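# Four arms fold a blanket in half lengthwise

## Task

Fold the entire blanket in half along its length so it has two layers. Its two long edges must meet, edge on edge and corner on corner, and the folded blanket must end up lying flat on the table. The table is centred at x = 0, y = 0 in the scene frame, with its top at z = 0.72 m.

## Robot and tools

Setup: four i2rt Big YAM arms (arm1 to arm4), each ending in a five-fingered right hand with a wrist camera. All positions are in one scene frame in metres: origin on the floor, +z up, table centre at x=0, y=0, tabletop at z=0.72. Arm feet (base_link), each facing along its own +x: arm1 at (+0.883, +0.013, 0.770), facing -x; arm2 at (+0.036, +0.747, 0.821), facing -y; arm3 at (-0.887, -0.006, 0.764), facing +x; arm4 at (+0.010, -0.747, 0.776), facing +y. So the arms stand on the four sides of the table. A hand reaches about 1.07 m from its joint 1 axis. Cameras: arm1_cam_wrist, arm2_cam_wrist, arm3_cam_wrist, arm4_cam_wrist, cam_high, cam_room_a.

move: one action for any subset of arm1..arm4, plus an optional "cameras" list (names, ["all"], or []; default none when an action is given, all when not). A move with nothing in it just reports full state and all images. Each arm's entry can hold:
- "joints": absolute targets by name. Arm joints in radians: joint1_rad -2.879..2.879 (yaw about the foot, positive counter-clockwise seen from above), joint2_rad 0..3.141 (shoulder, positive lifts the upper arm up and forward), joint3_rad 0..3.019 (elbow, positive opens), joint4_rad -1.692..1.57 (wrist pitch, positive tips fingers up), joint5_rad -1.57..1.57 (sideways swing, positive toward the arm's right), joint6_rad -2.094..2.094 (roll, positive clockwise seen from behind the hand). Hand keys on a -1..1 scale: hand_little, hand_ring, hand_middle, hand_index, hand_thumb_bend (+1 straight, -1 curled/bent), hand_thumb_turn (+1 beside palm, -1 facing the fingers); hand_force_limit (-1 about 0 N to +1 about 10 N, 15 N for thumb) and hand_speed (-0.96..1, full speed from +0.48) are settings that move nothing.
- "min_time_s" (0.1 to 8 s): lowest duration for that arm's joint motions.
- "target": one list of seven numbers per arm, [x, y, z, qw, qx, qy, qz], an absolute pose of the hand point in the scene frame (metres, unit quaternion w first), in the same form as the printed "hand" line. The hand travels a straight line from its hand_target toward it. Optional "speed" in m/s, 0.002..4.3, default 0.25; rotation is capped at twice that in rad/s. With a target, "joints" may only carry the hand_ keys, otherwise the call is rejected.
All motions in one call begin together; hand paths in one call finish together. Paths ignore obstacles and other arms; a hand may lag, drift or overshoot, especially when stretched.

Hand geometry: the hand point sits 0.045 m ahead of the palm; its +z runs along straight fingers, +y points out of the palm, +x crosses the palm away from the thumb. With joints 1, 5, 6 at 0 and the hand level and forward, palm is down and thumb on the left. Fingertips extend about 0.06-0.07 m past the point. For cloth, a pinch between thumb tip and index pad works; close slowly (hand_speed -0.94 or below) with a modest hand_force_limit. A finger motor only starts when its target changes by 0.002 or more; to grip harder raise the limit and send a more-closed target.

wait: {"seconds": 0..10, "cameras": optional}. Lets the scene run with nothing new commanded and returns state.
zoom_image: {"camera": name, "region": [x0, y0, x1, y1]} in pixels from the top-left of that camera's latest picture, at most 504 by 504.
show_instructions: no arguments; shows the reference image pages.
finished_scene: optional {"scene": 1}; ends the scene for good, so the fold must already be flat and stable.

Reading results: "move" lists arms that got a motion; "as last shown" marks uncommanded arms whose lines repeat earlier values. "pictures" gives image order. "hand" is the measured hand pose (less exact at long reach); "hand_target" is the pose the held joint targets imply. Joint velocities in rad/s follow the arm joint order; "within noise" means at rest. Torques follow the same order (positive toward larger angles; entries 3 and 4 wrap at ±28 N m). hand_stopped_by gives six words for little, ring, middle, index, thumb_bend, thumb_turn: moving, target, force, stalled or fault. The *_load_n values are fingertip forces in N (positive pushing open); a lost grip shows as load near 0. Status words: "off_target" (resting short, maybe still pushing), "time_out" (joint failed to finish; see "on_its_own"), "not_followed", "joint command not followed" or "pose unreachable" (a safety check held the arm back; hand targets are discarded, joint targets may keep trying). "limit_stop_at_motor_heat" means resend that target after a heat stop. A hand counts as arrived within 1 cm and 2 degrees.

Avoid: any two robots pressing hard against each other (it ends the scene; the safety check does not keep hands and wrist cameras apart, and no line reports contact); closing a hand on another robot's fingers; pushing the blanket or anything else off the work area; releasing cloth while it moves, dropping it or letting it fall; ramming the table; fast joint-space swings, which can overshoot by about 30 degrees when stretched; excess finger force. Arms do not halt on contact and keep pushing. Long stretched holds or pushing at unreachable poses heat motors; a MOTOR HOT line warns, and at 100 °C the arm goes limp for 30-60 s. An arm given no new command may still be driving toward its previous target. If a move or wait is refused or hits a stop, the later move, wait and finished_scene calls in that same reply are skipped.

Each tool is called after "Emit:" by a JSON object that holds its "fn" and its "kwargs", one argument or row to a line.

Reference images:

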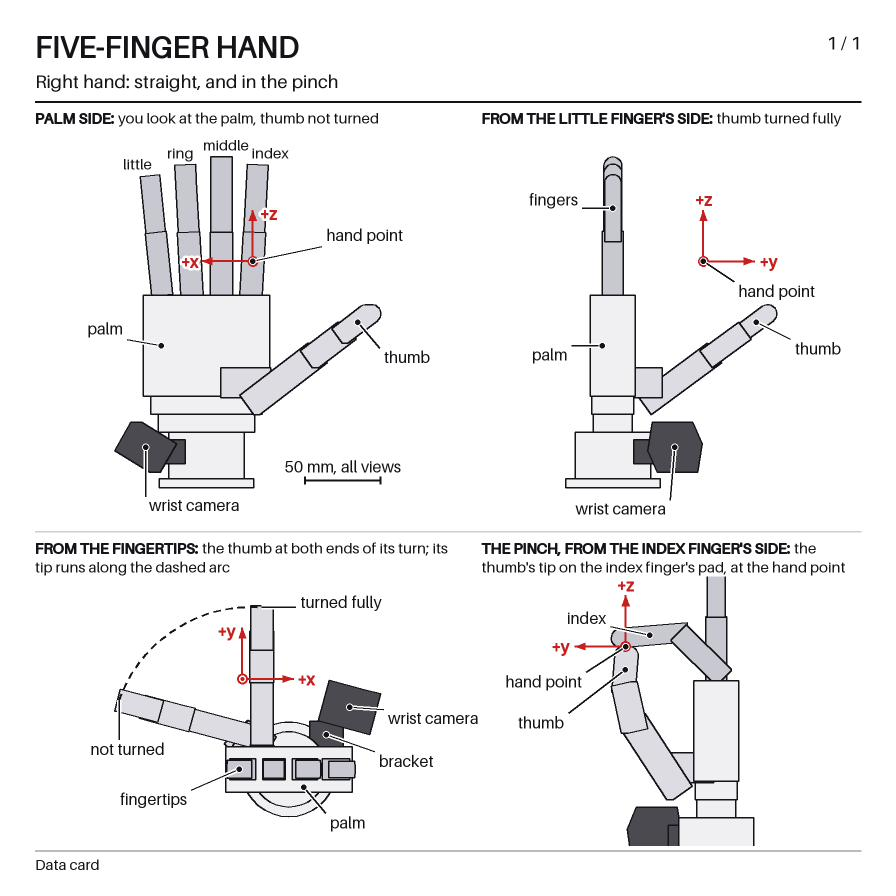

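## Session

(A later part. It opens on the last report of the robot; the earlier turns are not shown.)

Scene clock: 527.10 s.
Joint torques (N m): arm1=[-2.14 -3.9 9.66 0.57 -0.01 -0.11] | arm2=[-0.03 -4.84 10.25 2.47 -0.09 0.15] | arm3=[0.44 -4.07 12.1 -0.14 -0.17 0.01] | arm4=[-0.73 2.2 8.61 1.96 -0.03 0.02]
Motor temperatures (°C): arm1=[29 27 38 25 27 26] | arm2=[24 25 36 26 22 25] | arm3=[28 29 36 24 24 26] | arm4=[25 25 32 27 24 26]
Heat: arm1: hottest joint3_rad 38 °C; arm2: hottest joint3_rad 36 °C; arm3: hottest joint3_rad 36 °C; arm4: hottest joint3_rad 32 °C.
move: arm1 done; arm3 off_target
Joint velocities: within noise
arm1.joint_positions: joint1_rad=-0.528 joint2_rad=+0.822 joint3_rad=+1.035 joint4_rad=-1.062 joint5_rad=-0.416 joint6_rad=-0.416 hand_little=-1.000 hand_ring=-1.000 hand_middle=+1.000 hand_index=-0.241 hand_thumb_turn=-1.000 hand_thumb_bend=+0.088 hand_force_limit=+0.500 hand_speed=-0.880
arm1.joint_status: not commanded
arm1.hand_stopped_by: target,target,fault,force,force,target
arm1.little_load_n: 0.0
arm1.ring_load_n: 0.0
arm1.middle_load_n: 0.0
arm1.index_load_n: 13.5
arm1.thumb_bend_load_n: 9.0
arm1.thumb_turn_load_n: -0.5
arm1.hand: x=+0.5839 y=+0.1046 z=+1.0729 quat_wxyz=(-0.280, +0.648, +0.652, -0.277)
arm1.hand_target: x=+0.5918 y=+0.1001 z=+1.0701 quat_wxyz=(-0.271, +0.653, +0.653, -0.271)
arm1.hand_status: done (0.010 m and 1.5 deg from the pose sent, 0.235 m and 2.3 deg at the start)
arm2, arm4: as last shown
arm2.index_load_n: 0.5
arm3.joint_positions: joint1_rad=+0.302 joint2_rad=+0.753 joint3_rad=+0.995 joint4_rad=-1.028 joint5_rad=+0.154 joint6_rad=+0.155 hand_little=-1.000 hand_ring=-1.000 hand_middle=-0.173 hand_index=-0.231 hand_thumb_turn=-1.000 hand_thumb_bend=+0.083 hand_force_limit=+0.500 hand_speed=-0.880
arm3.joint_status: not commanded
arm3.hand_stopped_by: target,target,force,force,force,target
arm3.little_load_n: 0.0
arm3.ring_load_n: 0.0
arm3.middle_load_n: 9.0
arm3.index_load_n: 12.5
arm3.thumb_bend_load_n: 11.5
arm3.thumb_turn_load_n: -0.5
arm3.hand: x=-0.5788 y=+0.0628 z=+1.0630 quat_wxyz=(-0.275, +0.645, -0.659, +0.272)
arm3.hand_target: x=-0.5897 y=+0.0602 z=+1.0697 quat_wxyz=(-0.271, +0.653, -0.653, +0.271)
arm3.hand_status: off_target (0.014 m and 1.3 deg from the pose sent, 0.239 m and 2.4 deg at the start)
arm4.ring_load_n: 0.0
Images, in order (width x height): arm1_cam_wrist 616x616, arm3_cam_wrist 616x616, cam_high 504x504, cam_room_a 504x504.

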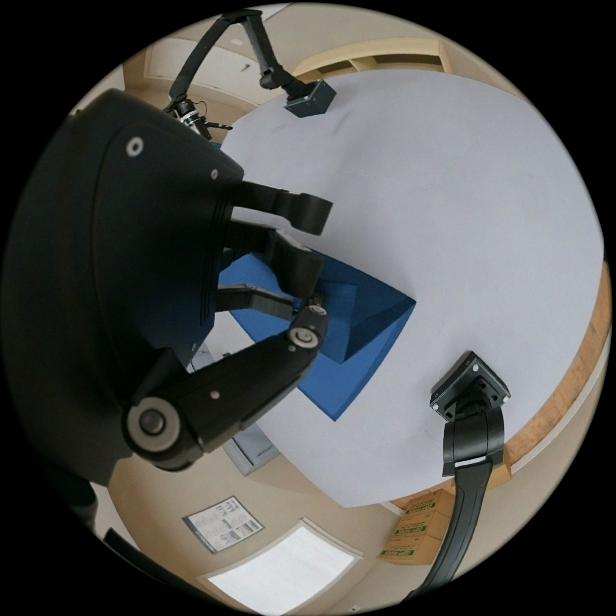

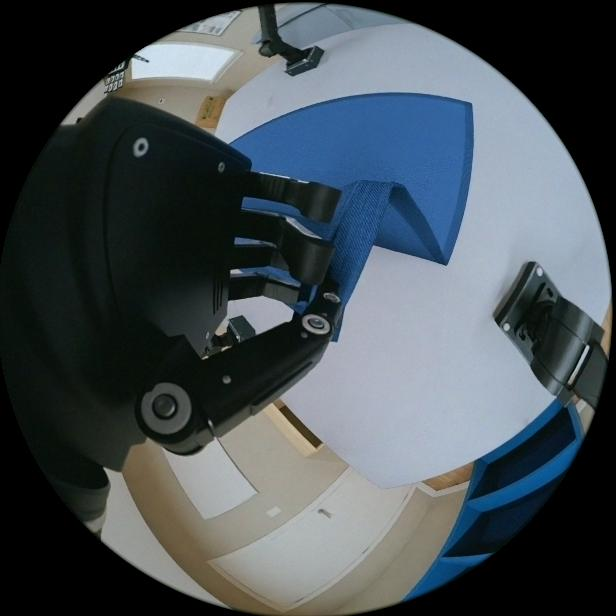

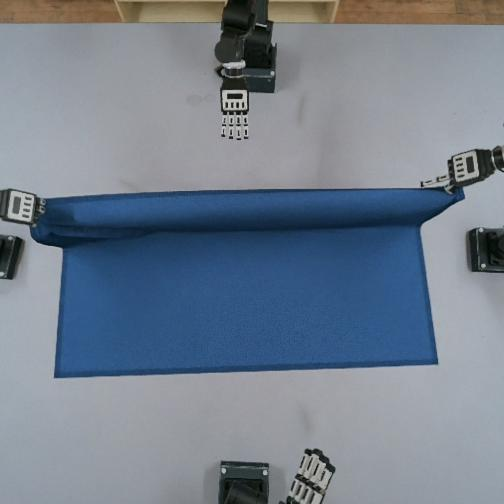

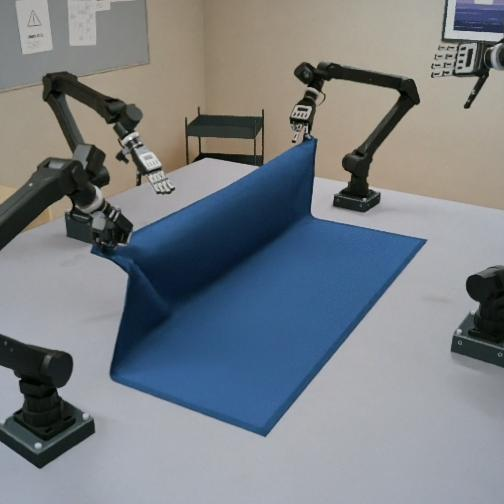

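Emit:
{"fn": "move", "kwargs": {
  "arm1": {"target": [0.592, -0.19, 1.0, 0.2706, -0.6533, -0.6533, 0.2706], "speed": 0.15},
  "arm3": {"target": [-0.590, -0.23, 1.0, 0.2706, -0.6533, 0.6533, -0.2706], "speed": 0.15},
  "cameras": ["arm1_cam_wrist", "arm3_cam_wrist", "cam_high", "cam_room_a"]
}}

Scene clock: 540.60 s.
Joint torques (N m): arm1=[-0.73 -4.6 11.4 1.26 -0.28 -0.09] | arm2=[0.38 -5.13 10.32 2.45 -0.11 0.12] | arm3=[-1.14 -6.71 14.28 0.75 0.16 0] | arm4=[-0.73 2.37 8.62 1.96 -0.01 0.02]
Motor temperatures (°C): arm1=[29 26 37 25 27 26] | arm2=[24 25 36 26 21 25] | arm3=[28 29 37 24 24 26] | arm4=[25 25 32 27 24 26]
Heat: arm1: hottest joint3_rad 37 °C; arm2: hottest joint3_rad 36 °C; arm3: hottest joint3_rad 37 °C; arm4: hottest joint3_rad 32 °C.
move: arm1 off_target; arm3 off_target
Joint velocities: within noise
arm1.joint_positions: joint1_rad=+0.733 joint2_rad=+0.873 joint3_rad=+0.871 joint4_rad=-0.922 joint5_rad=+0.482 joint6_rad=+0.552 hand_little=-1.000 hand_ring=-1.000 hand_middle=+1.000 hand_index=-0.241 hand_thumb_turn=-1.000 hand_thumb_bend=+0.088 hand_force_limit=+0.500 hand_speed=-0.880
arm1.joint_status: not commanded
arm1.hand_stopped_by: target,target,fault,force,force,target
arm1.little_load_n: 0.0
arm1.ring_load_n: 0.0
arm1.middle_load_n: 0.0
arm1.index_load_n: 13.0
arm1.thumb_bend_load_n: 9.0
arm1.thumb_turn_load_n: -0.5
arm1.hand: x=+0.5868 y=-0.1803 z=+0.9901 quat_wxyz=(-0.278, +0.662, +0.646, -0.260)
arm1.hand_target: x=+0.5919 y=-0.1897 z=+1.0000 quat_wxyz=(-0.271, +0.653, +0.653, -0.271)
arm1.hand_status: off_target (0.015 m and 2.0 deg from the pose sent, 0.304 m and 1.4 deg at the start)
arm2, arm4: as last shown
arm2.index_load_n: 0.0
arm3.joint_positions: joint1_rad=-0.767 joint2_rad=+1.072 joint3_rad=+0.989 joint4_rad=-0.955 joint5_rad=-0.591 joint6_rad=-0.700 hand_little=-1.000 hand_ring=-1.000 hand_middle=-0.173 hand_index=-0.231 hand_thumb_turn=-1.000 hand_thumb_bend=+0.083 hand_force_limit=+0.500 hand_speed=-0.880
arm3.joint_status: not commanded
arm3.hand_stopped_by: target,target,force,force,force,target
arm3.little_load_n: 0.0
arm3.ring_load_n: 0.5
arm3.middle_load_n: 9.0
arm3.index_load_n: 12.5
arm3.thumb_bend_load_n: 11.5
arm3.thumb_turn_load_n: -0.5
arm3.hand: x=-0.5894 y=-0.2123 z=+0.9816 quat_wxyz=(-0.284, +0.653, -0.657, +0.248)
arm3.hand_target: x=-0.5903 y=-0.2292 z=+0.9999 quat_wxyz=(-0.270, +0.653, -0.654, +0.271)
arm3.hand_status: off_target (0.026 m and 3.1 deg from the pose sent, 0.300 m and 1.3 deg at the start)
Images, in order (width x height): arm1_cam_wrist 616x616, arm3_cam_wrist 616x616, cam_high 504x504, cam_room_a 504x504.

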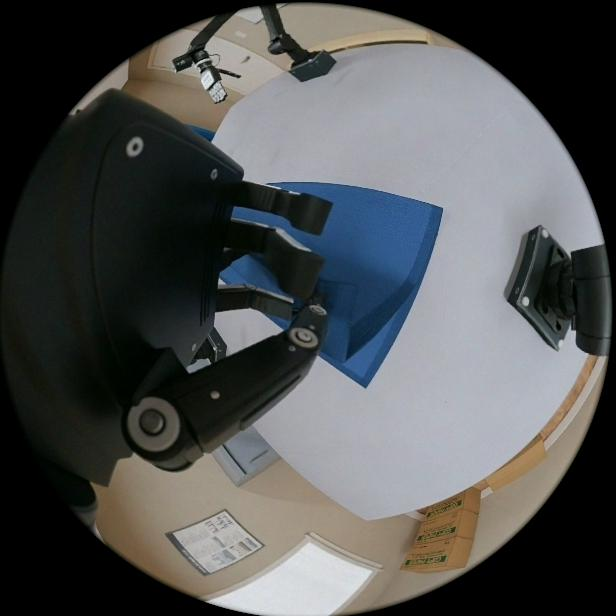

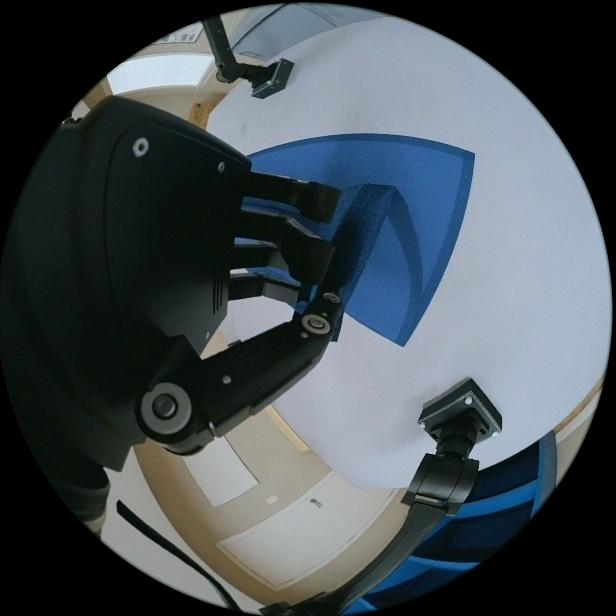

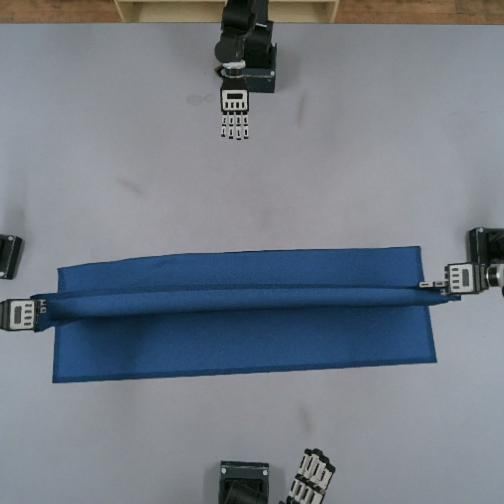

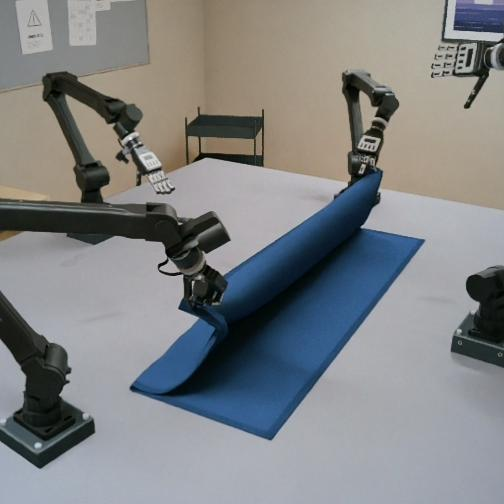

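Emit:
{"fn": "move", "kwargs": {
  "arm1": {"target": [0.592, -0.31, 0.87, 0.3536, -0.6124, -0.6124, 0.3536], "speed": 0.12},
  "arm3": {"target": [-0.592, -0.36, 0.87, 0.3536, -0.6124, 0.6124, -0.3536], "speed": 0.12},
  "cameras": ["arm1_cam_wrist", "arm3_cam_wrist", "cam_high", "cam_room_a"]
}}

Scene clock: 573.90 s.
Joint torques (N m): arm1=[-0.56 -7.18 8.29 2.18 0.16 -0.04] | arm2=[0.21 -5.3 10.18 2.52 -0.11 0.15] | arm3=[-1.26 -10.52 8.75 1.81 -0.41 0.03] | arm4=[-0.62 2.14 8.65 1.96 -0.01 0.01]
Motor temperatures (°C): arm1=[29 26 37 25 26 26] | arm2=[24 25 37 26 21 25] | arm3=[28 28 40 24 24 26] | arm4=[25 25 32 28 24 26]
Heat: arm1: hottest joint3_rad 37 °C; arm2: hottest joint3_rad 37 °C; arm3: hottest joint3_rad 40 °C; arm4: hottest joint3_rad 32 °C.
move: arm1 off_target; arm3 off_target
Joint velocities: within noise
arm1.joint_positions: joint1_rad=+1.111 joint2_rad=+1.209 joint3_rad=+0.669 joint4_rad=-0.349 joint5_rad=+0.877 joint6_rad=+0.759 hand_little=-1.000 hand_ring=-1.000 hand_middle=+1.000 hand_index=-0.241 hand_thumb_turn=-1.000 hand_thumb_bend=+0.088 hand_force_limit=+0.500 hand_speed=-0.880
arm1.joint_status: not commanded
arm1.hand_stopped_by: target,target,fault,force,force,target
arm1.little_load_n: 0.0
arm1.ring_load_n: 0.0
arm1.middle_load_n: 0.0
arm1.index_load_n: 11.5
arm1.thumb_bend_load_n: 8.5
arm1.thumb_turn_load_n: -1.0
arm1.hand: x=+0.5841 y=-0.3000 z=+0.8696 quat_wxyz=(-0.363, +0.617, +0.608, -0.344)
arm1.hand_target: x=+0.5921 y=-0.3098 z=+0.8700 quat_wxyz=(-0.353, +0.612, +0.613, -0.353)
arm1.hand_status: off_target (0.013 m and 1.7 deg from the pose sent, 0.177 m and 15.4 deg at the start)
arm2, arm4: as last shown
arm3.joint_positions: joint1_rad=-1.057 joint2_rad=+1.447 joint3_rad=+0.919 joint4_rad=-0.462 joint5_rad=-0.932 joint6_rad=-0.866 hand_little=-1.000 hand_ring=-1.000 hand_middle=-0.173 hand_index=-0.231 hand_thumb_turn=-1.000 hand_thumb_bend=+0.083 hand_force_limit=+0.500 hand_speed=-0.880
arm3.joint_status: not commanded
arm3.hand_stopped_by: target,target,force,force,force,target
arm3.little_load_n: 0.0
arm3.ring_load_n: 0.0
arm3.middle_load_n: 8.0
arm3.index_load_n: 12.5
arm3.thumb_bend_load_n: 11.0
arm3.thumb_turn_load_n: -0.5
arm3.hand: x=-0.5842 y=-0.3498 z=+0.8715 quat_wxyz=(-0.365, +0.613, -0.612, +0.342)
arm3.hand_target: x=-0.5921 y=-0.3598 z=+0.8701 quat_wxyz=(-0.353, +0.612, -0.613, +0.353)
arm3.hand_status: off_target (0.013 m and 1.8 deg from the pose sent, 0.185 m and 16.1 deg at the start)
Images, in order (width x height): arm1_cam_wrist 616x616, arm3_cam_wrist 616x616, cam_high 504x504, cam_room_a 504x504.

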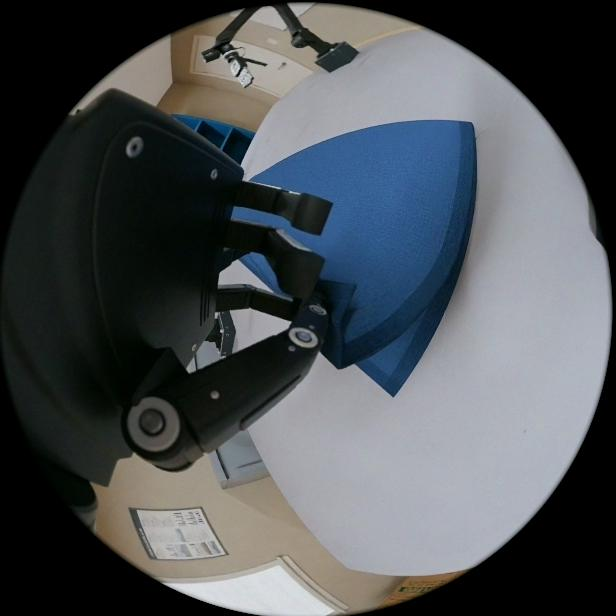

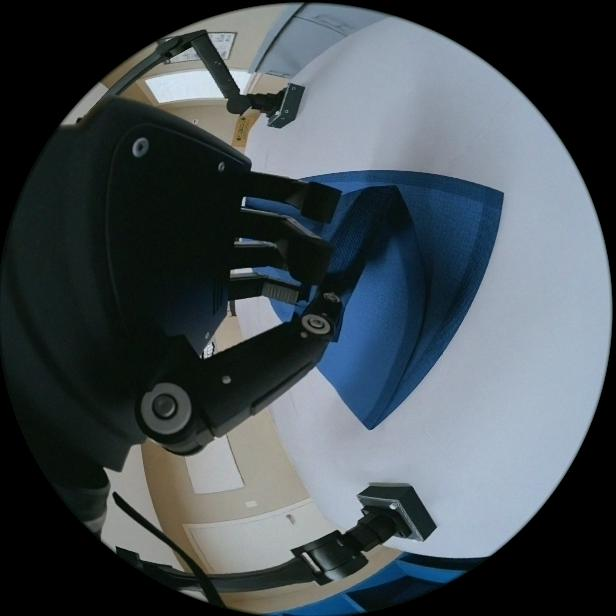

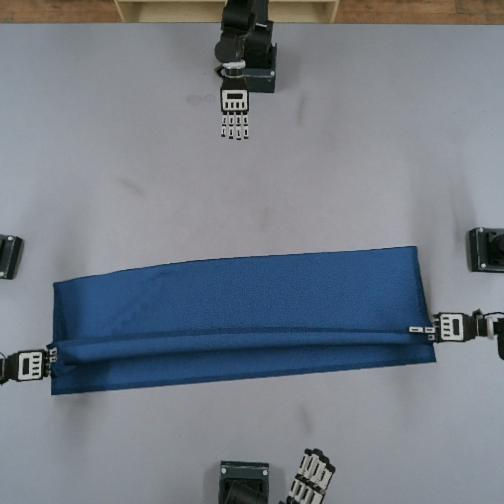

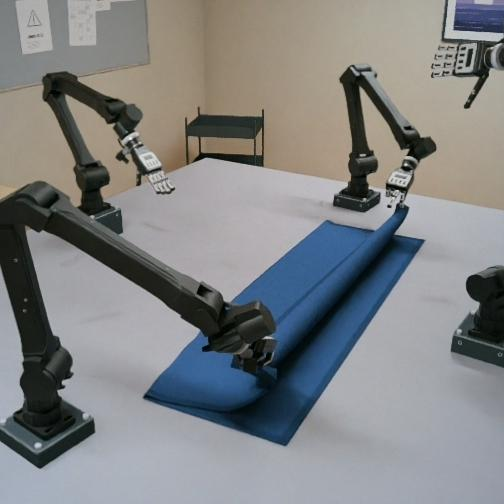

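Emit:
{"fn": "move", "kwargs": {
  "arm1": {"target": [0.594, -0.345, 0.79, 0.4056, -0.5793, -0.5793, 0.4056], "speed": 0.12},
  "arm3": {"target": [-0.594, -0.42, 0.79, 0.4056, -0.5793, 0.5793, -0.4056], "speed": 0.12},
  "cameras": ["arm1_cam_wrist", "arm3_cam_wrist", "cam_high", "cam_room_a"]
}}

Emit:
{"fn": "zoom_image", "kwargs": {
  "camera": "cam_high",
  "region": [20, 260, 180, 420]
}}

Emit:
{"fn": "zoom_image", "kwargs": {
  "camera": "cam_high",
  "region": [340, 220, 500, 380]
}}

Scene clock: 647.03 s.
Joint torques (N m): arm1=[-0.62 -9.17 5.72 2.36 0.3 -0.22] | arm2=[0.62 -4.54 10.22 2.5 -0.11 0.14] | arm3=[-1.26 -13.04 8.5 1.95 -0.52 0.27] | arm4=[-0.97 2.43 8.64 1.99 0 0.02]
Motor temperatures (°C): arm1=[29 25 35 25 26 26] | arm2=[24 25 37 26 21 24] | arm3=[28 28 37 24 24 26] | arm4=[25 25 32 28 24 26]
Heat: arm1: hottest joint3_rad 35 °C; arm2: hottest joint3_rad 37 °C; arm3: hottest joint3_rad 37 °C; arm4: hottest joint3_rad 32 °C.
move: arm1 off_target; arm3 off_target
Joint velocities: within noise
arm1.joint_positions: joint1_rad=+1.226 joint2_rad=+1.529 joint3_rad=+0.583 joint4_rad=+0.162 joint5_rad=+1.070 joint6_rad=+0.738 hand_little=-1.000 hand_ring=-1.000 hand_middle=+1.000 hand_index=-0.241 hand_thumb_turn=-1.000 hand_thumb_bend=+0.088 hand_force_limit=+0.500 hand_speed=-0.880
arm1.joint_status: not commanded
arm1.hand_stopped_by: target,target,fault,force,force,target
arm1.little_load_n: 0.0
arm1.ring_load_n: 0.0
arm1.middle_load_n: 0.0
arm1.index_load_n: 11.0
arm1.thumb_bend_load_n: 8.5
arm1.thumb_turn_load_n: -1.0
arm1.hand: x=+0.5849 y=-0.3377 z=+0.7905 quat_wxyz=(-0.411, +0.588, +0.570, -0.399)
arm1.hand_target: x=+0.5939 y=-0.3449 z=+0.7900 quat_wxyz=(-0.406, +0.579, +0.579, -0.405)
arm1.hand_status: off_target (0.012 m and 1.7 deg from the pose sent, 0.092 m and 10.2 deg at the start)
arm2, arm4: as last shown
arm2.middle_load_n: -0.5
arm3.joint_positions: joint1_rad=-1.158 joint2_rad=+1.746 joint3_rad=+0.912 joint4_rad=-0.096 joint5_rad=-1.125 joint6_rad=-0.864 hand_little=-1.000 hand_ring=-1.000 hand_middle=-0.173 hand_index=-0.231 hand_thumb_turn=-1.000 hand_thumb_bend=+0.083 hand_force_limit=+0.500 hand_speed=-0.880
arm3.joint_status: not commanded
arm3.hand_stopped_by: target,target,force,force,force,target
arm3.little_load_n: 0.0
arm3.ring_load_n: 0.0
arm3.middle_load_n: 7.5
arm3.index_load_n: 12.5
arm3.thumb_bend_load_n: 11.0
arm3.thumb_turn_load_n: -0.5
arm3.hand: x=-0.5877 y=-0.4030 z=+0.7852 quat_wxyz=(-0.417, +0.583, -0.577, +0.391)
arm3.hand_target: x=-0.5942 y=-0.4196 z=+0.7902 quat_wxyz=(-0.405, +0.579, -0.579, +0.405)
arm3.hand_status: off_target (0.019 m and 2.2 deg from the pose sent, 0.108 m and 10.2 deg at the start)
arm4.index_load_n: -0.5
Images, in order (width x height): arm1_cam_wrist 616x616, arm3_cam_wrist 616x616, cam_high 504x504, cam_room_a 504x504.

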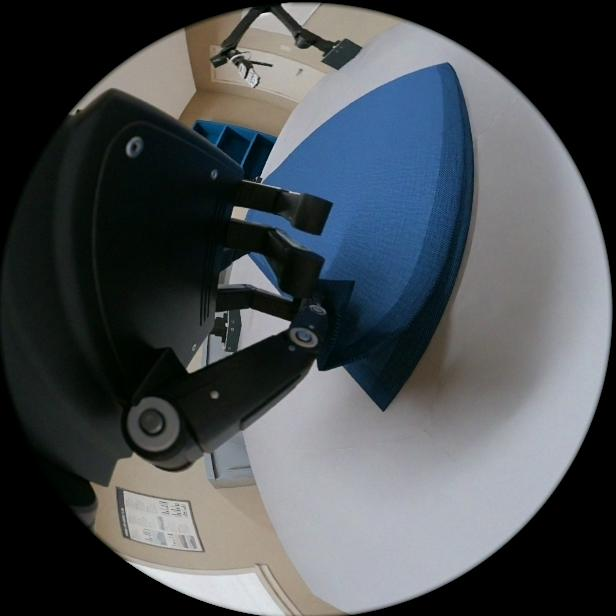

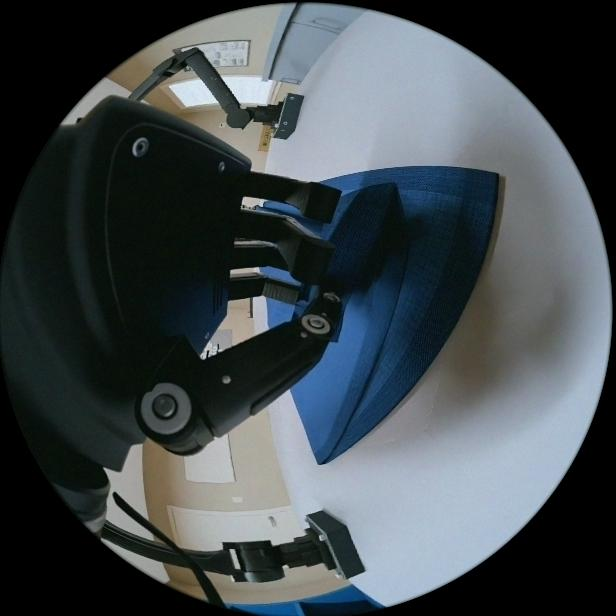

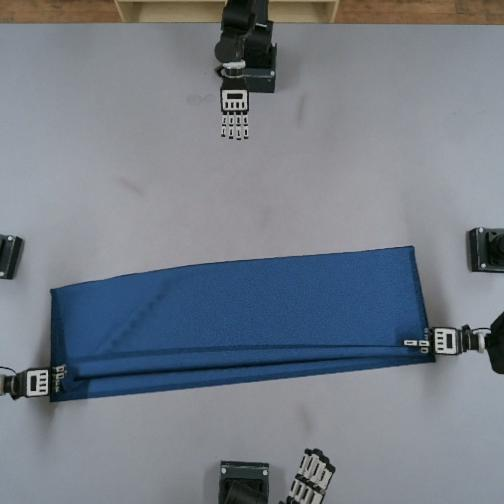

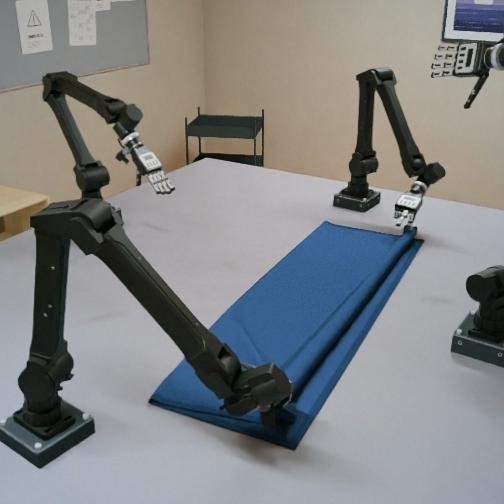

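Scaled by 3.150.

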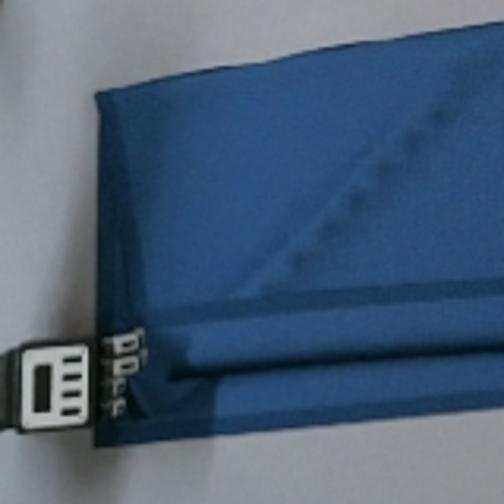

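Scaled by 3.150.

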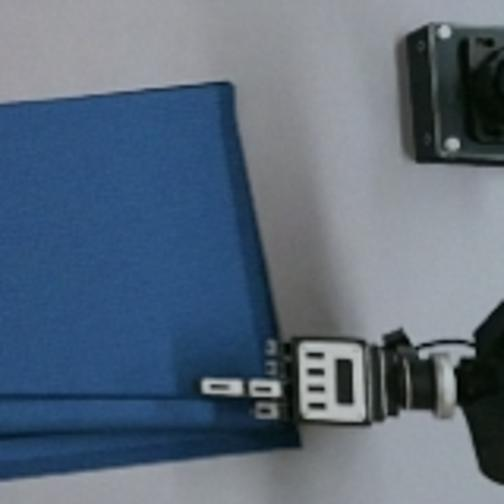

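Emit:
{"fn": "zoom_image", "kwargs": {
  "camera": "cam_room_a",
  "region": [220, 200, 450, 460]
}}

Emit:
{"fn": "zoom_image", "kwargs": {
  "camera": "arm3_cam_wrist",
  "region": [260, 130, 520, 480]
}}

Emit:
{"fn": "zoom_image", "kwargs": {
  "camera": "arm1_cam_wrist",
  "region": [220, 50, 500, 430]
}}

Scaled by 1.938.

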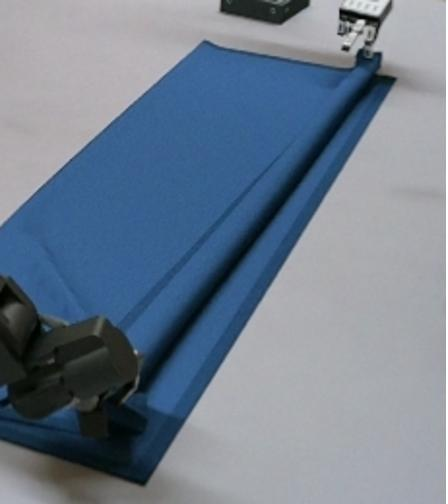

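Scaled by 1.440 from the camera's image (finer frame: 880x880).

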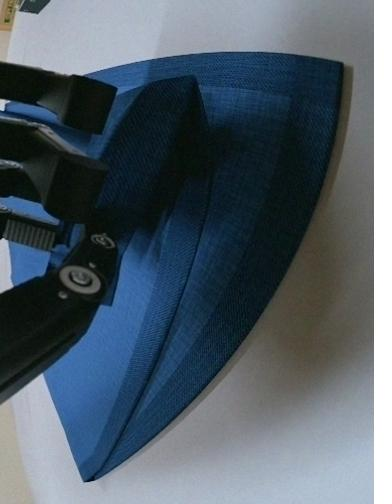

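Scaled by 1.326 from the camera's image (finer frame: 880x880).

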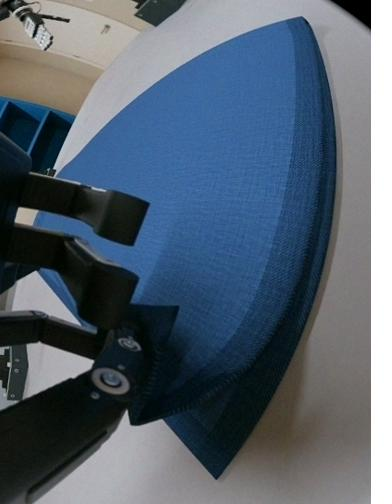

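Emit:
{"fn": "move", "kwargs": {
  "arm1": {"target": [0.594, -0.345, 0.84, 0.5736, 0, -0.8192, 0], "speed": 0.25},
  "arm3": {"target": [-0.592, -0.44, 0.755, 0.4056, -0.5793, 0.5793, -0.4056], "speed": 0.1},
  "cameras": ["arm1_cam_wrist", "arm3_cam_wrist", "cam_high", "cam_room_a"]
}}

Emit:
{"fn": "zoom_image", "kwargs": {
  "camera": "cam_room_a",
  "region": [220, 200, 450, 460]
}}

Scene clock: 918.60 s.
Joint torques (N m): arm1=[-0.32 -10.81 9.11 1.2 0.63 -0.22] | arm2=[0.67 -5.25 10.24 2.52 -0.11 0.13] | arm3=[-1.61 -12.28 9.43 1.87 -0.32 0.11] | arm4=[-0.91 2.43 8.65 1.94 -0.02 0.01]
Motor temperatures (°C): arm1=[28 26 33 25 26 26] | arm2=[24 25 38 26 21 24] | arm3=[27 29 36 24 24 26] | arm4=[25 25 32 28 23 25]
Heat: arm1: hottest joint3_rad 33 °C; arm2: hottest joint3_rad 38 °C; arm3: hottest joint3_rad 36 °C; arm4: hottest joint3_rad 32 °C.
move: arm1 off_target; arm3 off_target
Joint velocities: within noise
arm1.joint_positions: joint1_rad=+1.321 joint2_rad=+1.636 joint3_rad=+0.826 joint4_rad=-0.122 joint5_rad=+1.128 joint6_rad=-0.674 hand_little=-1.000 hand_ring=-1.000 hand_middle=+1.000 hand_index=-0.241 hand_thumb_turn=-1.000 hand_thumb_bend=+0.088 hand_force_limit=+0.500 hand_speed=-0.880
arm1.joint_status: not commanded
arm1.hand_stopped_by: target,target,fault,force,force,target
arm1.little_load_n: 0.0
arm1.ring_load_n: 0.0
arm1.middle_load_n: 0.0
arm1.index_load_n: 11.5
arm1.thumb_bend_load_n: 8.5
arm1.thumb_turn_load_n: -1.0
arm1.hand: x=+0.5879 y=-0.3270 z=+0.8344 quat_wxyz=(-0.571, +0.010, +0.821, +0.009)
arm1.hand_target: x=+0.5942 y=-0.3446 z=+0.8401 quat_wxyz=(-0.574, +0.000, +0.819, +0.000)
arm1.hand_status: off_target (0.020 m and 1.6 deg from the pose sent, 0.051 m and 90.7 deg at the start)
arm2, arm4: as last shown
arm2.middle_load_n: 0.0
arm3.joint_positions: joint1_rad=-1.162 joint2_rad=+1.839 joint3_rad=+0.941 joint4_rad=-0.042 joint5_rad=-1.135 joint6_rad=-0.864 hand_little=-1.000 hand_ring=-1.000 hand_middle=-0.173 hand_index=-0.231 hand_thumb_turn=-1.000 hand_thumb_bend=+0.083 hand_force_limit=+0.500 hand_speed=-0.880
arm3.joint_status: not commanded
arm3.hand_stopped_by: target,target,force,force,force,target
arm3.little_load_n: 0.0
arm3.ring_load_n: 0.0
arm3.middle_load_n: 7.5
arm3.index_load_n: 12.5
arm3.thumb_bend_load_n: 11.0
arm3.thumb_turn_load_n: 0.0
arm3.hand: x=-0.5847 y=-0.4145 z=+0.7563 quat_wxyz=(-0.422, +0.581, -0.578, +0.388)
arm3.hand_target: x=-0.5928 y=-0.4391 z=+0.7556 quat_wxyz=(-0.405, +0.579, -0.579, +0.405)
arm3.hand_status: off_target (0.027 m and 2.7 deg from the pose sent, 0.048 m and 2.2 deg at the start)
arm4.index_load_n: 0.0
Images, in order (width x height): arm1_cam_wrist 616x616, arm3_cam_wrist 616x616, cam_high 504x504, cam_room_a 504x504.

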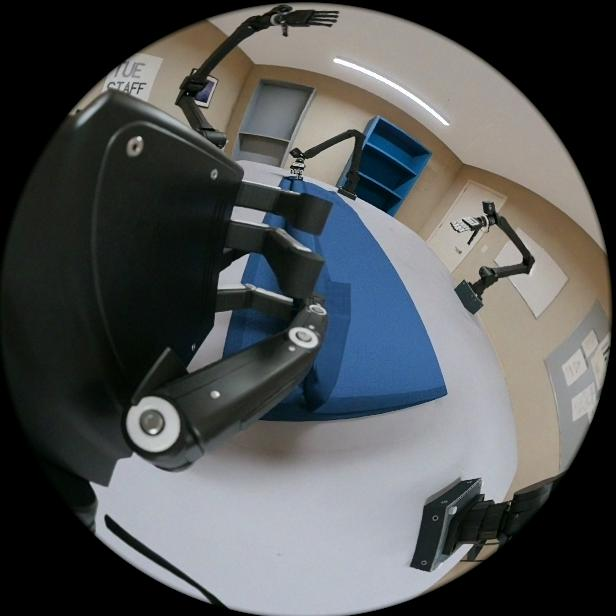

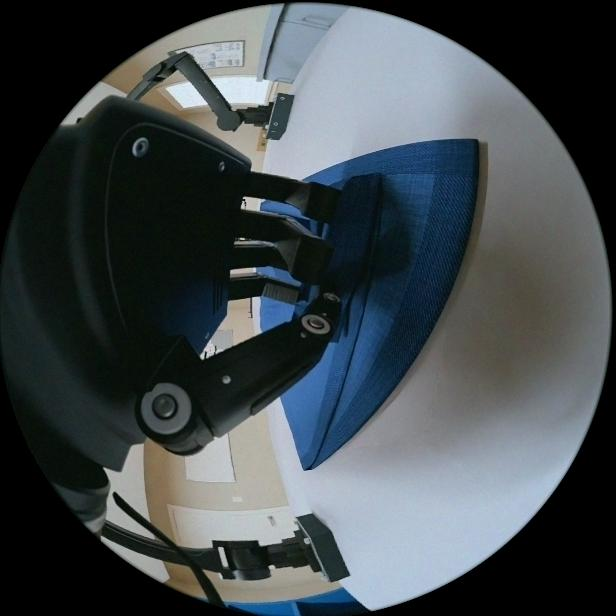

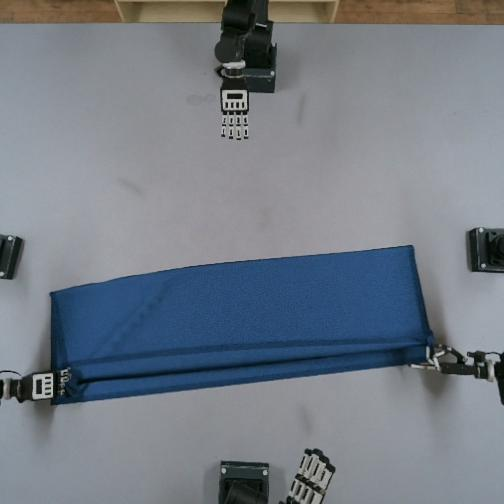

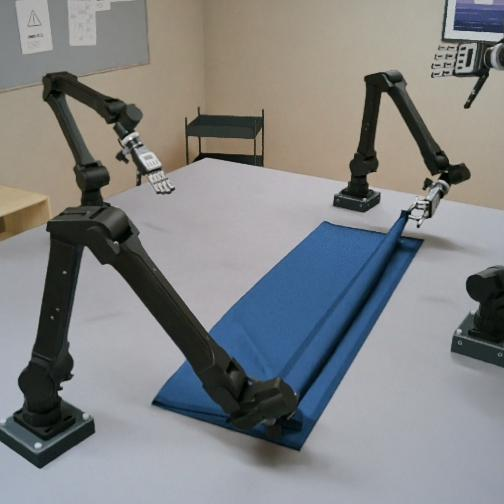

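Scaled by 1.938.

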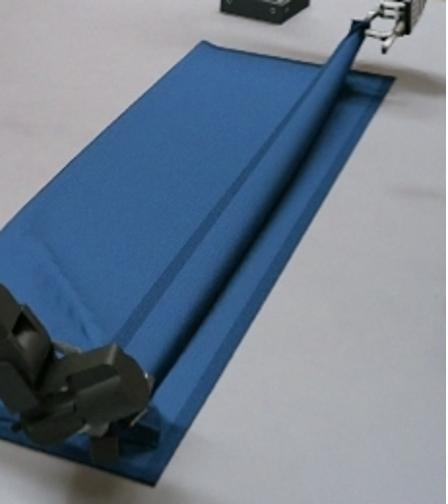

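Emit:
{"fn": "move", "kwargs": {
  "arm1": {"target": [0.596, -0.34, 0.95, 0.5649, 0.1423, -0.8068, -0.0996], "speed": 0.2},
  "arm3": {"target": [-0.594, -0.44, 0.95, 0.4162, 0.1574, 0.8926, 0.0734], "speed": 0.35},
  "cameras": ["arm1_cam_wrist", "arm3_cam_wrist", "cam_high", "cam_room_a"]
}}

Emit:
{"fn": "zoom_image", "kwargs": {
  "camera": "cam_room_a",
  "region": [150, 170, 450, 470]
}}

Scene clock: 969.77 s.
Joint torques (N m): arm1=[-0.15 -12.1 11.36 0.88 0.75 -0.22] | arm2=[0.03 -4.89 10.3 2.41 -0.07 0.13] | arm3=[-1.49 -14.97 12.67 -0.06 -0.53 0.28] | arm4=[-0.73 2.32 8.62 1.92 0 0.02]
Motor temperatures (°C): arm1=[28 27 35 25 27 26] | arm2=[24 24 38 26 21 24] | arm3=[27 29 36 24 24 26] | arm4=[25 25 32 28 23 25]
Heat: arm1: hottest joint3_rad 35 °C; arm2: hottest joint3_rad 38 °C; arm3: hottest joint3_rad 36 °C; arm4: hottest joint3_rad 32 °C.
move: arm1 off_target; arm3 off_target
Joint velocities: within noise
arm1.joint_positions: joint1_rad=+1.340 joint2_rad=+1.496 joint3_rad=+0.915 joint4_rad=-0.422 joint5_rad=+1.139 joint6_rad=-0.979 hand_little=-1.000 hand_ring=-1.000 hand_middle=+1.000 hand_index=-0.241 hand_thumb_turn=-1.000 hand_thumb_bend=+0.088 hand_force_limit=+0.500 hand_speed=-0.880
arm1.joint_status: not commanded
arm1.hand_stopped_by: target,target,fault,force,force,target
arm1.little_load_n: 0.0
arm1.ring_load_n: 0.0
arm1.middle_load_n: 0.0
arm1.index_load_n: 11.5
arm1.thumb_bend_load_n: 8.0
arm1.thumb_turn_load_n: -1.0
arm1.hand: x=+0.5891 y=-0.3194 z=+0.9292 quat_wxyz=(-0.554, -0.140, +0.812, +0.120)
arm1.hand_target: x=+0.5962 y=-0.3388 z=+0.9498 quat_wxyz=(-0.565, -0.142, +0.807, +0.099)
arm1.hand_status: off_target (0.030 m and 2.7 deg from the pose sent, 0.117 m and 20.4 deg at the start)
arm2, arm4: as last shown
arm3.joint_positions: joint1_rad=-1.212 joint2_rad=+1.663 joint3_rad=+1.190 joint4_rad=-0.866 joint5_rad=-0.846 joint6_rad=+0.697 hand_little=-1.000 hand_ring=-1.000 hand_middle=-0.173 hand_index=-0.231 hand_thumb_turn=-1.000 hand_thumb_bend=+0.083 hand_force_limit=+0.500 hand_speed=-0.880
arm3.joint_status: not commanded
arm3.hand_stopped_by: target,target,force,force,force,target
arm3.little_load_n: 0.0
arm3.ring_load_n: 0.0
arm3.middle_load_n: 8.5
arm3.index_load_n: 12.0
arm3.thumb_bend_load_n: 11.0
arm3.thumb_turn_load_n: -0.5
arm3.hand: x=-0.5861 y=-0.4191 z=+0.9281 quat_wxyz=(-0.409, -0.153, -0.894, -0.098)
arm3.hand_target: x=-0.5943 y=-0.4388 z=+0.9500 quat_wxyz=(-0.416, -0.158, -0.893, -0.073)
arm3.hand_status: off_target (0.031 m and 3.0 deg from the pose sent, 0.196 m and 110.3 deg at the start)
arm4.thumb_bend_load_n: -0.5
Images, in order (width x height): arm1_cam_wrist 616x616, arm3_cam_wrist 616x616, cam_high 504x504, cam_room_a 504x504.

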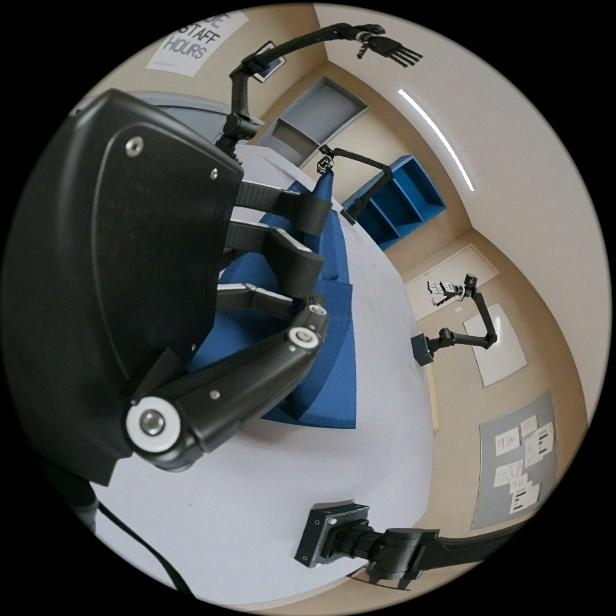

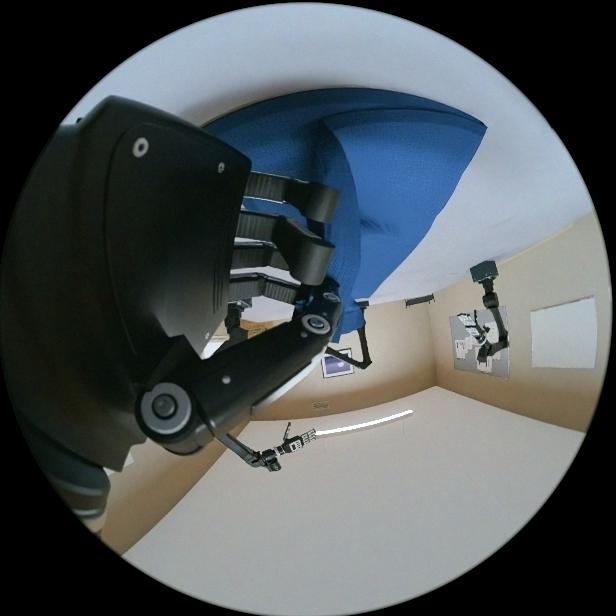

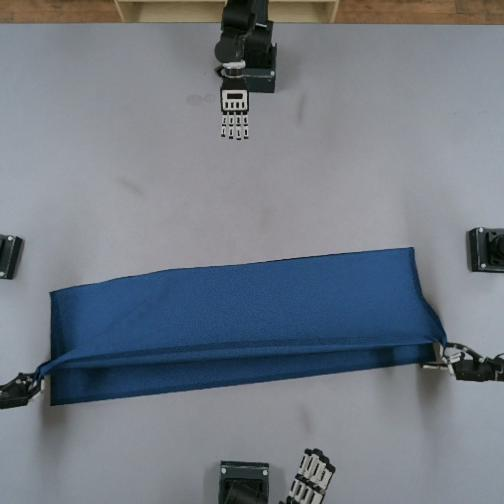

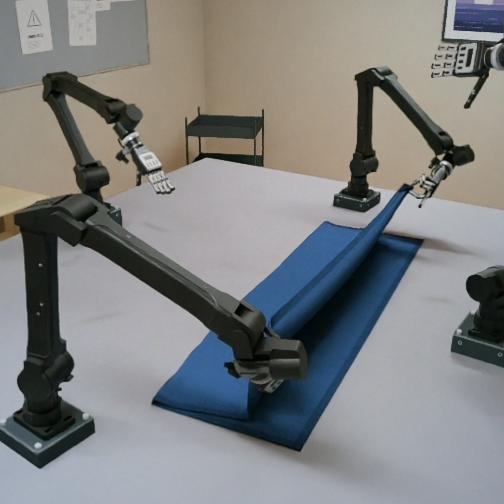

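Scaled by 1.680.

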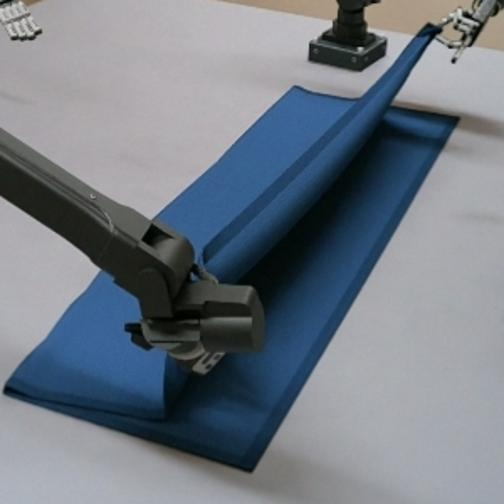

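Emit:
{"fn": "move", "kwargs": {
  "arm1": {"target": [0.600, -0.41, 0.84, 0.5649, 0.1423, -0.8068, -0.0996], "speed": 0.12},
  "arm3": {"target": [-0.600, -0.54, 0.86, 0.4162, 0.1574, 0.8926, 0.0734], "speed": 0.12},
  "cameras": ["arm1_cam_wrist", "arm3_cam_wrist", "cam_high", "cam_room_a"]
}}

Emit:
{"fn": "zoom_image", "kwargs": {
  "camera": "cam_room_a",
  "region": [150, 170, 450, 470]
}}

Scene clock: 980.37 s.
Joint torques (N m): arm1=[-0.15 -13.86 9.36 1.85 0.74 -0.01] | arm2=[0.44 -4.72 10.19 2.5 -0.1 0.13] | arm3=[-1.85 -17.03 12.18 0.91 -0.66 0.04] | arm4=[-0.85 2.49 8.66 1.91 0 0.02]
Motor temperatures (°C): arm1=[28 27 36 24 27 26] | arm2=[24 24 38 26 21 24] | arm3=[27 29 36 24 24 26] | arm4=[25 25 32 28 23 25]
Heat: arm1: hottest joint3_rad 36 °C; arm2: hottest joint3_rad 38 °C; arm3: hottest joint3_rad 36 °C; arm4: hottest joint3_rad 32 °C.
move: arm1 off_target; arm3 off_target
Joint velocities: within noise
arm1.joint_positions: joint1_rad=+1.383 joint2_rad=+1.824 joint3_rad=+1.036 joint4_rad=-0.296 joint5_rad=+1.163 joint6_rad=-0.910 hand_little=-1.000 hand_ring=-1.000 hand_middle=+1.000 hand_index=-0.241 hand_thumb_turn=-1.000 hand_thumb_bend=+0.088 hand_force_limit=+0.500 hand_speed=-0.880
arm1.joint_status: not commanded
arm1.hand_stopped_by: target,target,fault,force,force,target
arm1.little_load_n: 0.0
arm1.ring_load_n: 0.0
arm1.middle_load_n: 0.0
arm1.index_load_n: 11.0
arm1.thumb_bend_load_n: 8.0
arm1.thumb_turn_load_n: -1.0
arm1.hand: x=+0.5909 y=-0.3865 z=+0.8326 quat_wxyz=(-0.554, -0.148, +0.809, +0.126)
arm1.hand_target: x=+0.6005 y=-0.4093 z=+0.8404 quat_wxyz=(-0.565, -0.142, +0.807, +0.099)
arm1.hand_status: off_target (0.026 m and 3.3 deg from the pose sent, 0.128 m and 2.7 deg at the start)
arm2: as last shown
arm3.joint_positions: joint1_rad=-1.258 joint2_rad=+1.981 joint3_rad=+1.430 joint4_rad=-0.844 joint5_rad=-0.854 joint6_rad=+0.650 hand_little=-1.000 hand_ring=-1.000 hand_middle=-0.173 hand_index=-0.231 hand_thumb_turn=-1.000 hand_thumb_bend=+0.083 hand_force_limit=+0.500 hand_speed=-0.880
arm3.joint_status: not commanded
arm3.hand_stopped_by: target,target,force,force,force,target
arm3.little_load_n: 0.0
arm3.ring_load_n: 0.0
arm3.middle_load_n: 8.5
arm3.index_load_n: 12.0
arm3.thumb_bend_load_n: 11.0
arm3.thumb_turn_load_n: -0.5
arm3.hand: x=-0.5876 y=-0.5140 z=+0.8500 quat_wxyz=(-0.406, -0.163, -0.893, -0.104)
arm3.hand_target: x=-0.6006 y=-0.5387 z=+0.8604 quat_wxyz=(-0.416, -0.158, -0.893, -0.073)
arm3.hand_status: off_target (0.030 m and 3.8 deg from the pose sent, 0.139 m and 3.0 deg at the start)
arm4.joint_positions: joint1_rad=-0.354 joint2_rad=+0.646 joint3_rad=+1.604 joint4_rad=-1.162 joint5_rad=+0.015 joint6_rad=-1.239 hand_little=+1.000 hand_ring=+1.000 hand_middle=+1.000 hand_index=+1.000 hand_thumb_turn=+1.000 hand_thumb_bend=+1.000 hand_force_limit=+0.000 hand_speed=-0.800
arm4.joint_status: not commanded
arm4.hand_stopped_by: target,target,target,target,target,target
arm4.little_load_n: 0.0
arm4.ring_load_n: 0.0
arm4.middle_load_n: 0.0
arm4.index_load_n: 0.0
arm4.thumb_bend_load_n: 0.0
arm4.thumb_turn_load_n: 0.0
arm4.hand: x=+0.1450 y=-0.5525 z=+1.4000 quat_wxyz=(-0.428, +0.709, +0.313, +0.465)
arm4.hand_target: x=+0.1438 y=-0.5552 z=+1.4075 quat_wxyz=(-0.433, +0.704, +0.311, +0.470)
arm4.hand_status: not commanded
Images, in order (width x height): arm1_cam_wrist 616x616, arm3_cam_wrist 616x616, cam_high 504x504, cam_room_a 504x504.

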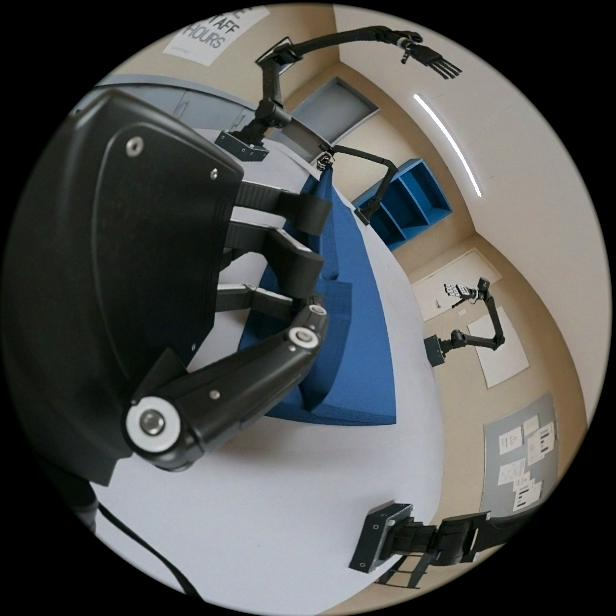

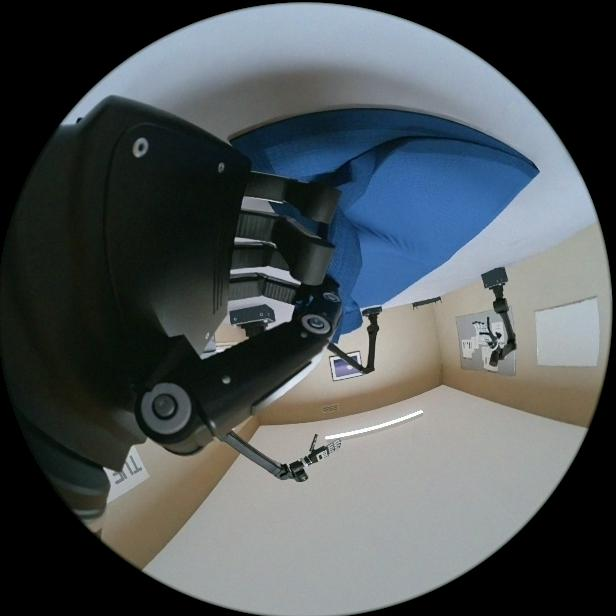

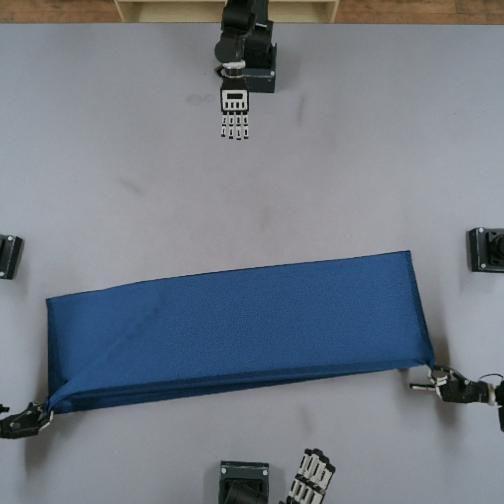

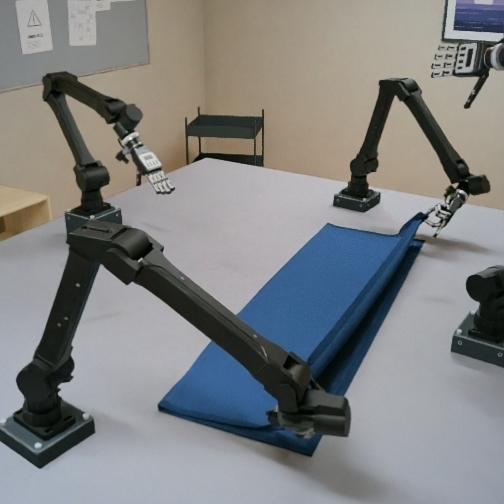

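Scaled by 1.680.

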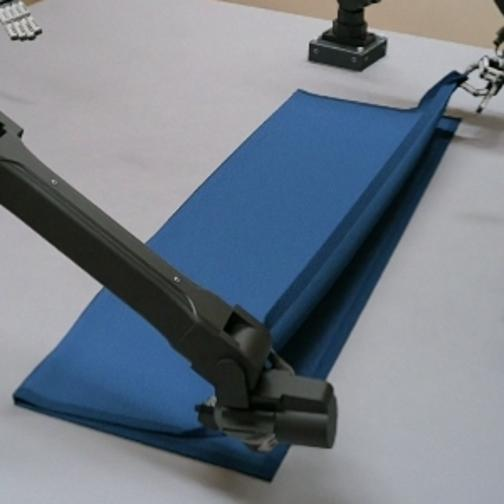

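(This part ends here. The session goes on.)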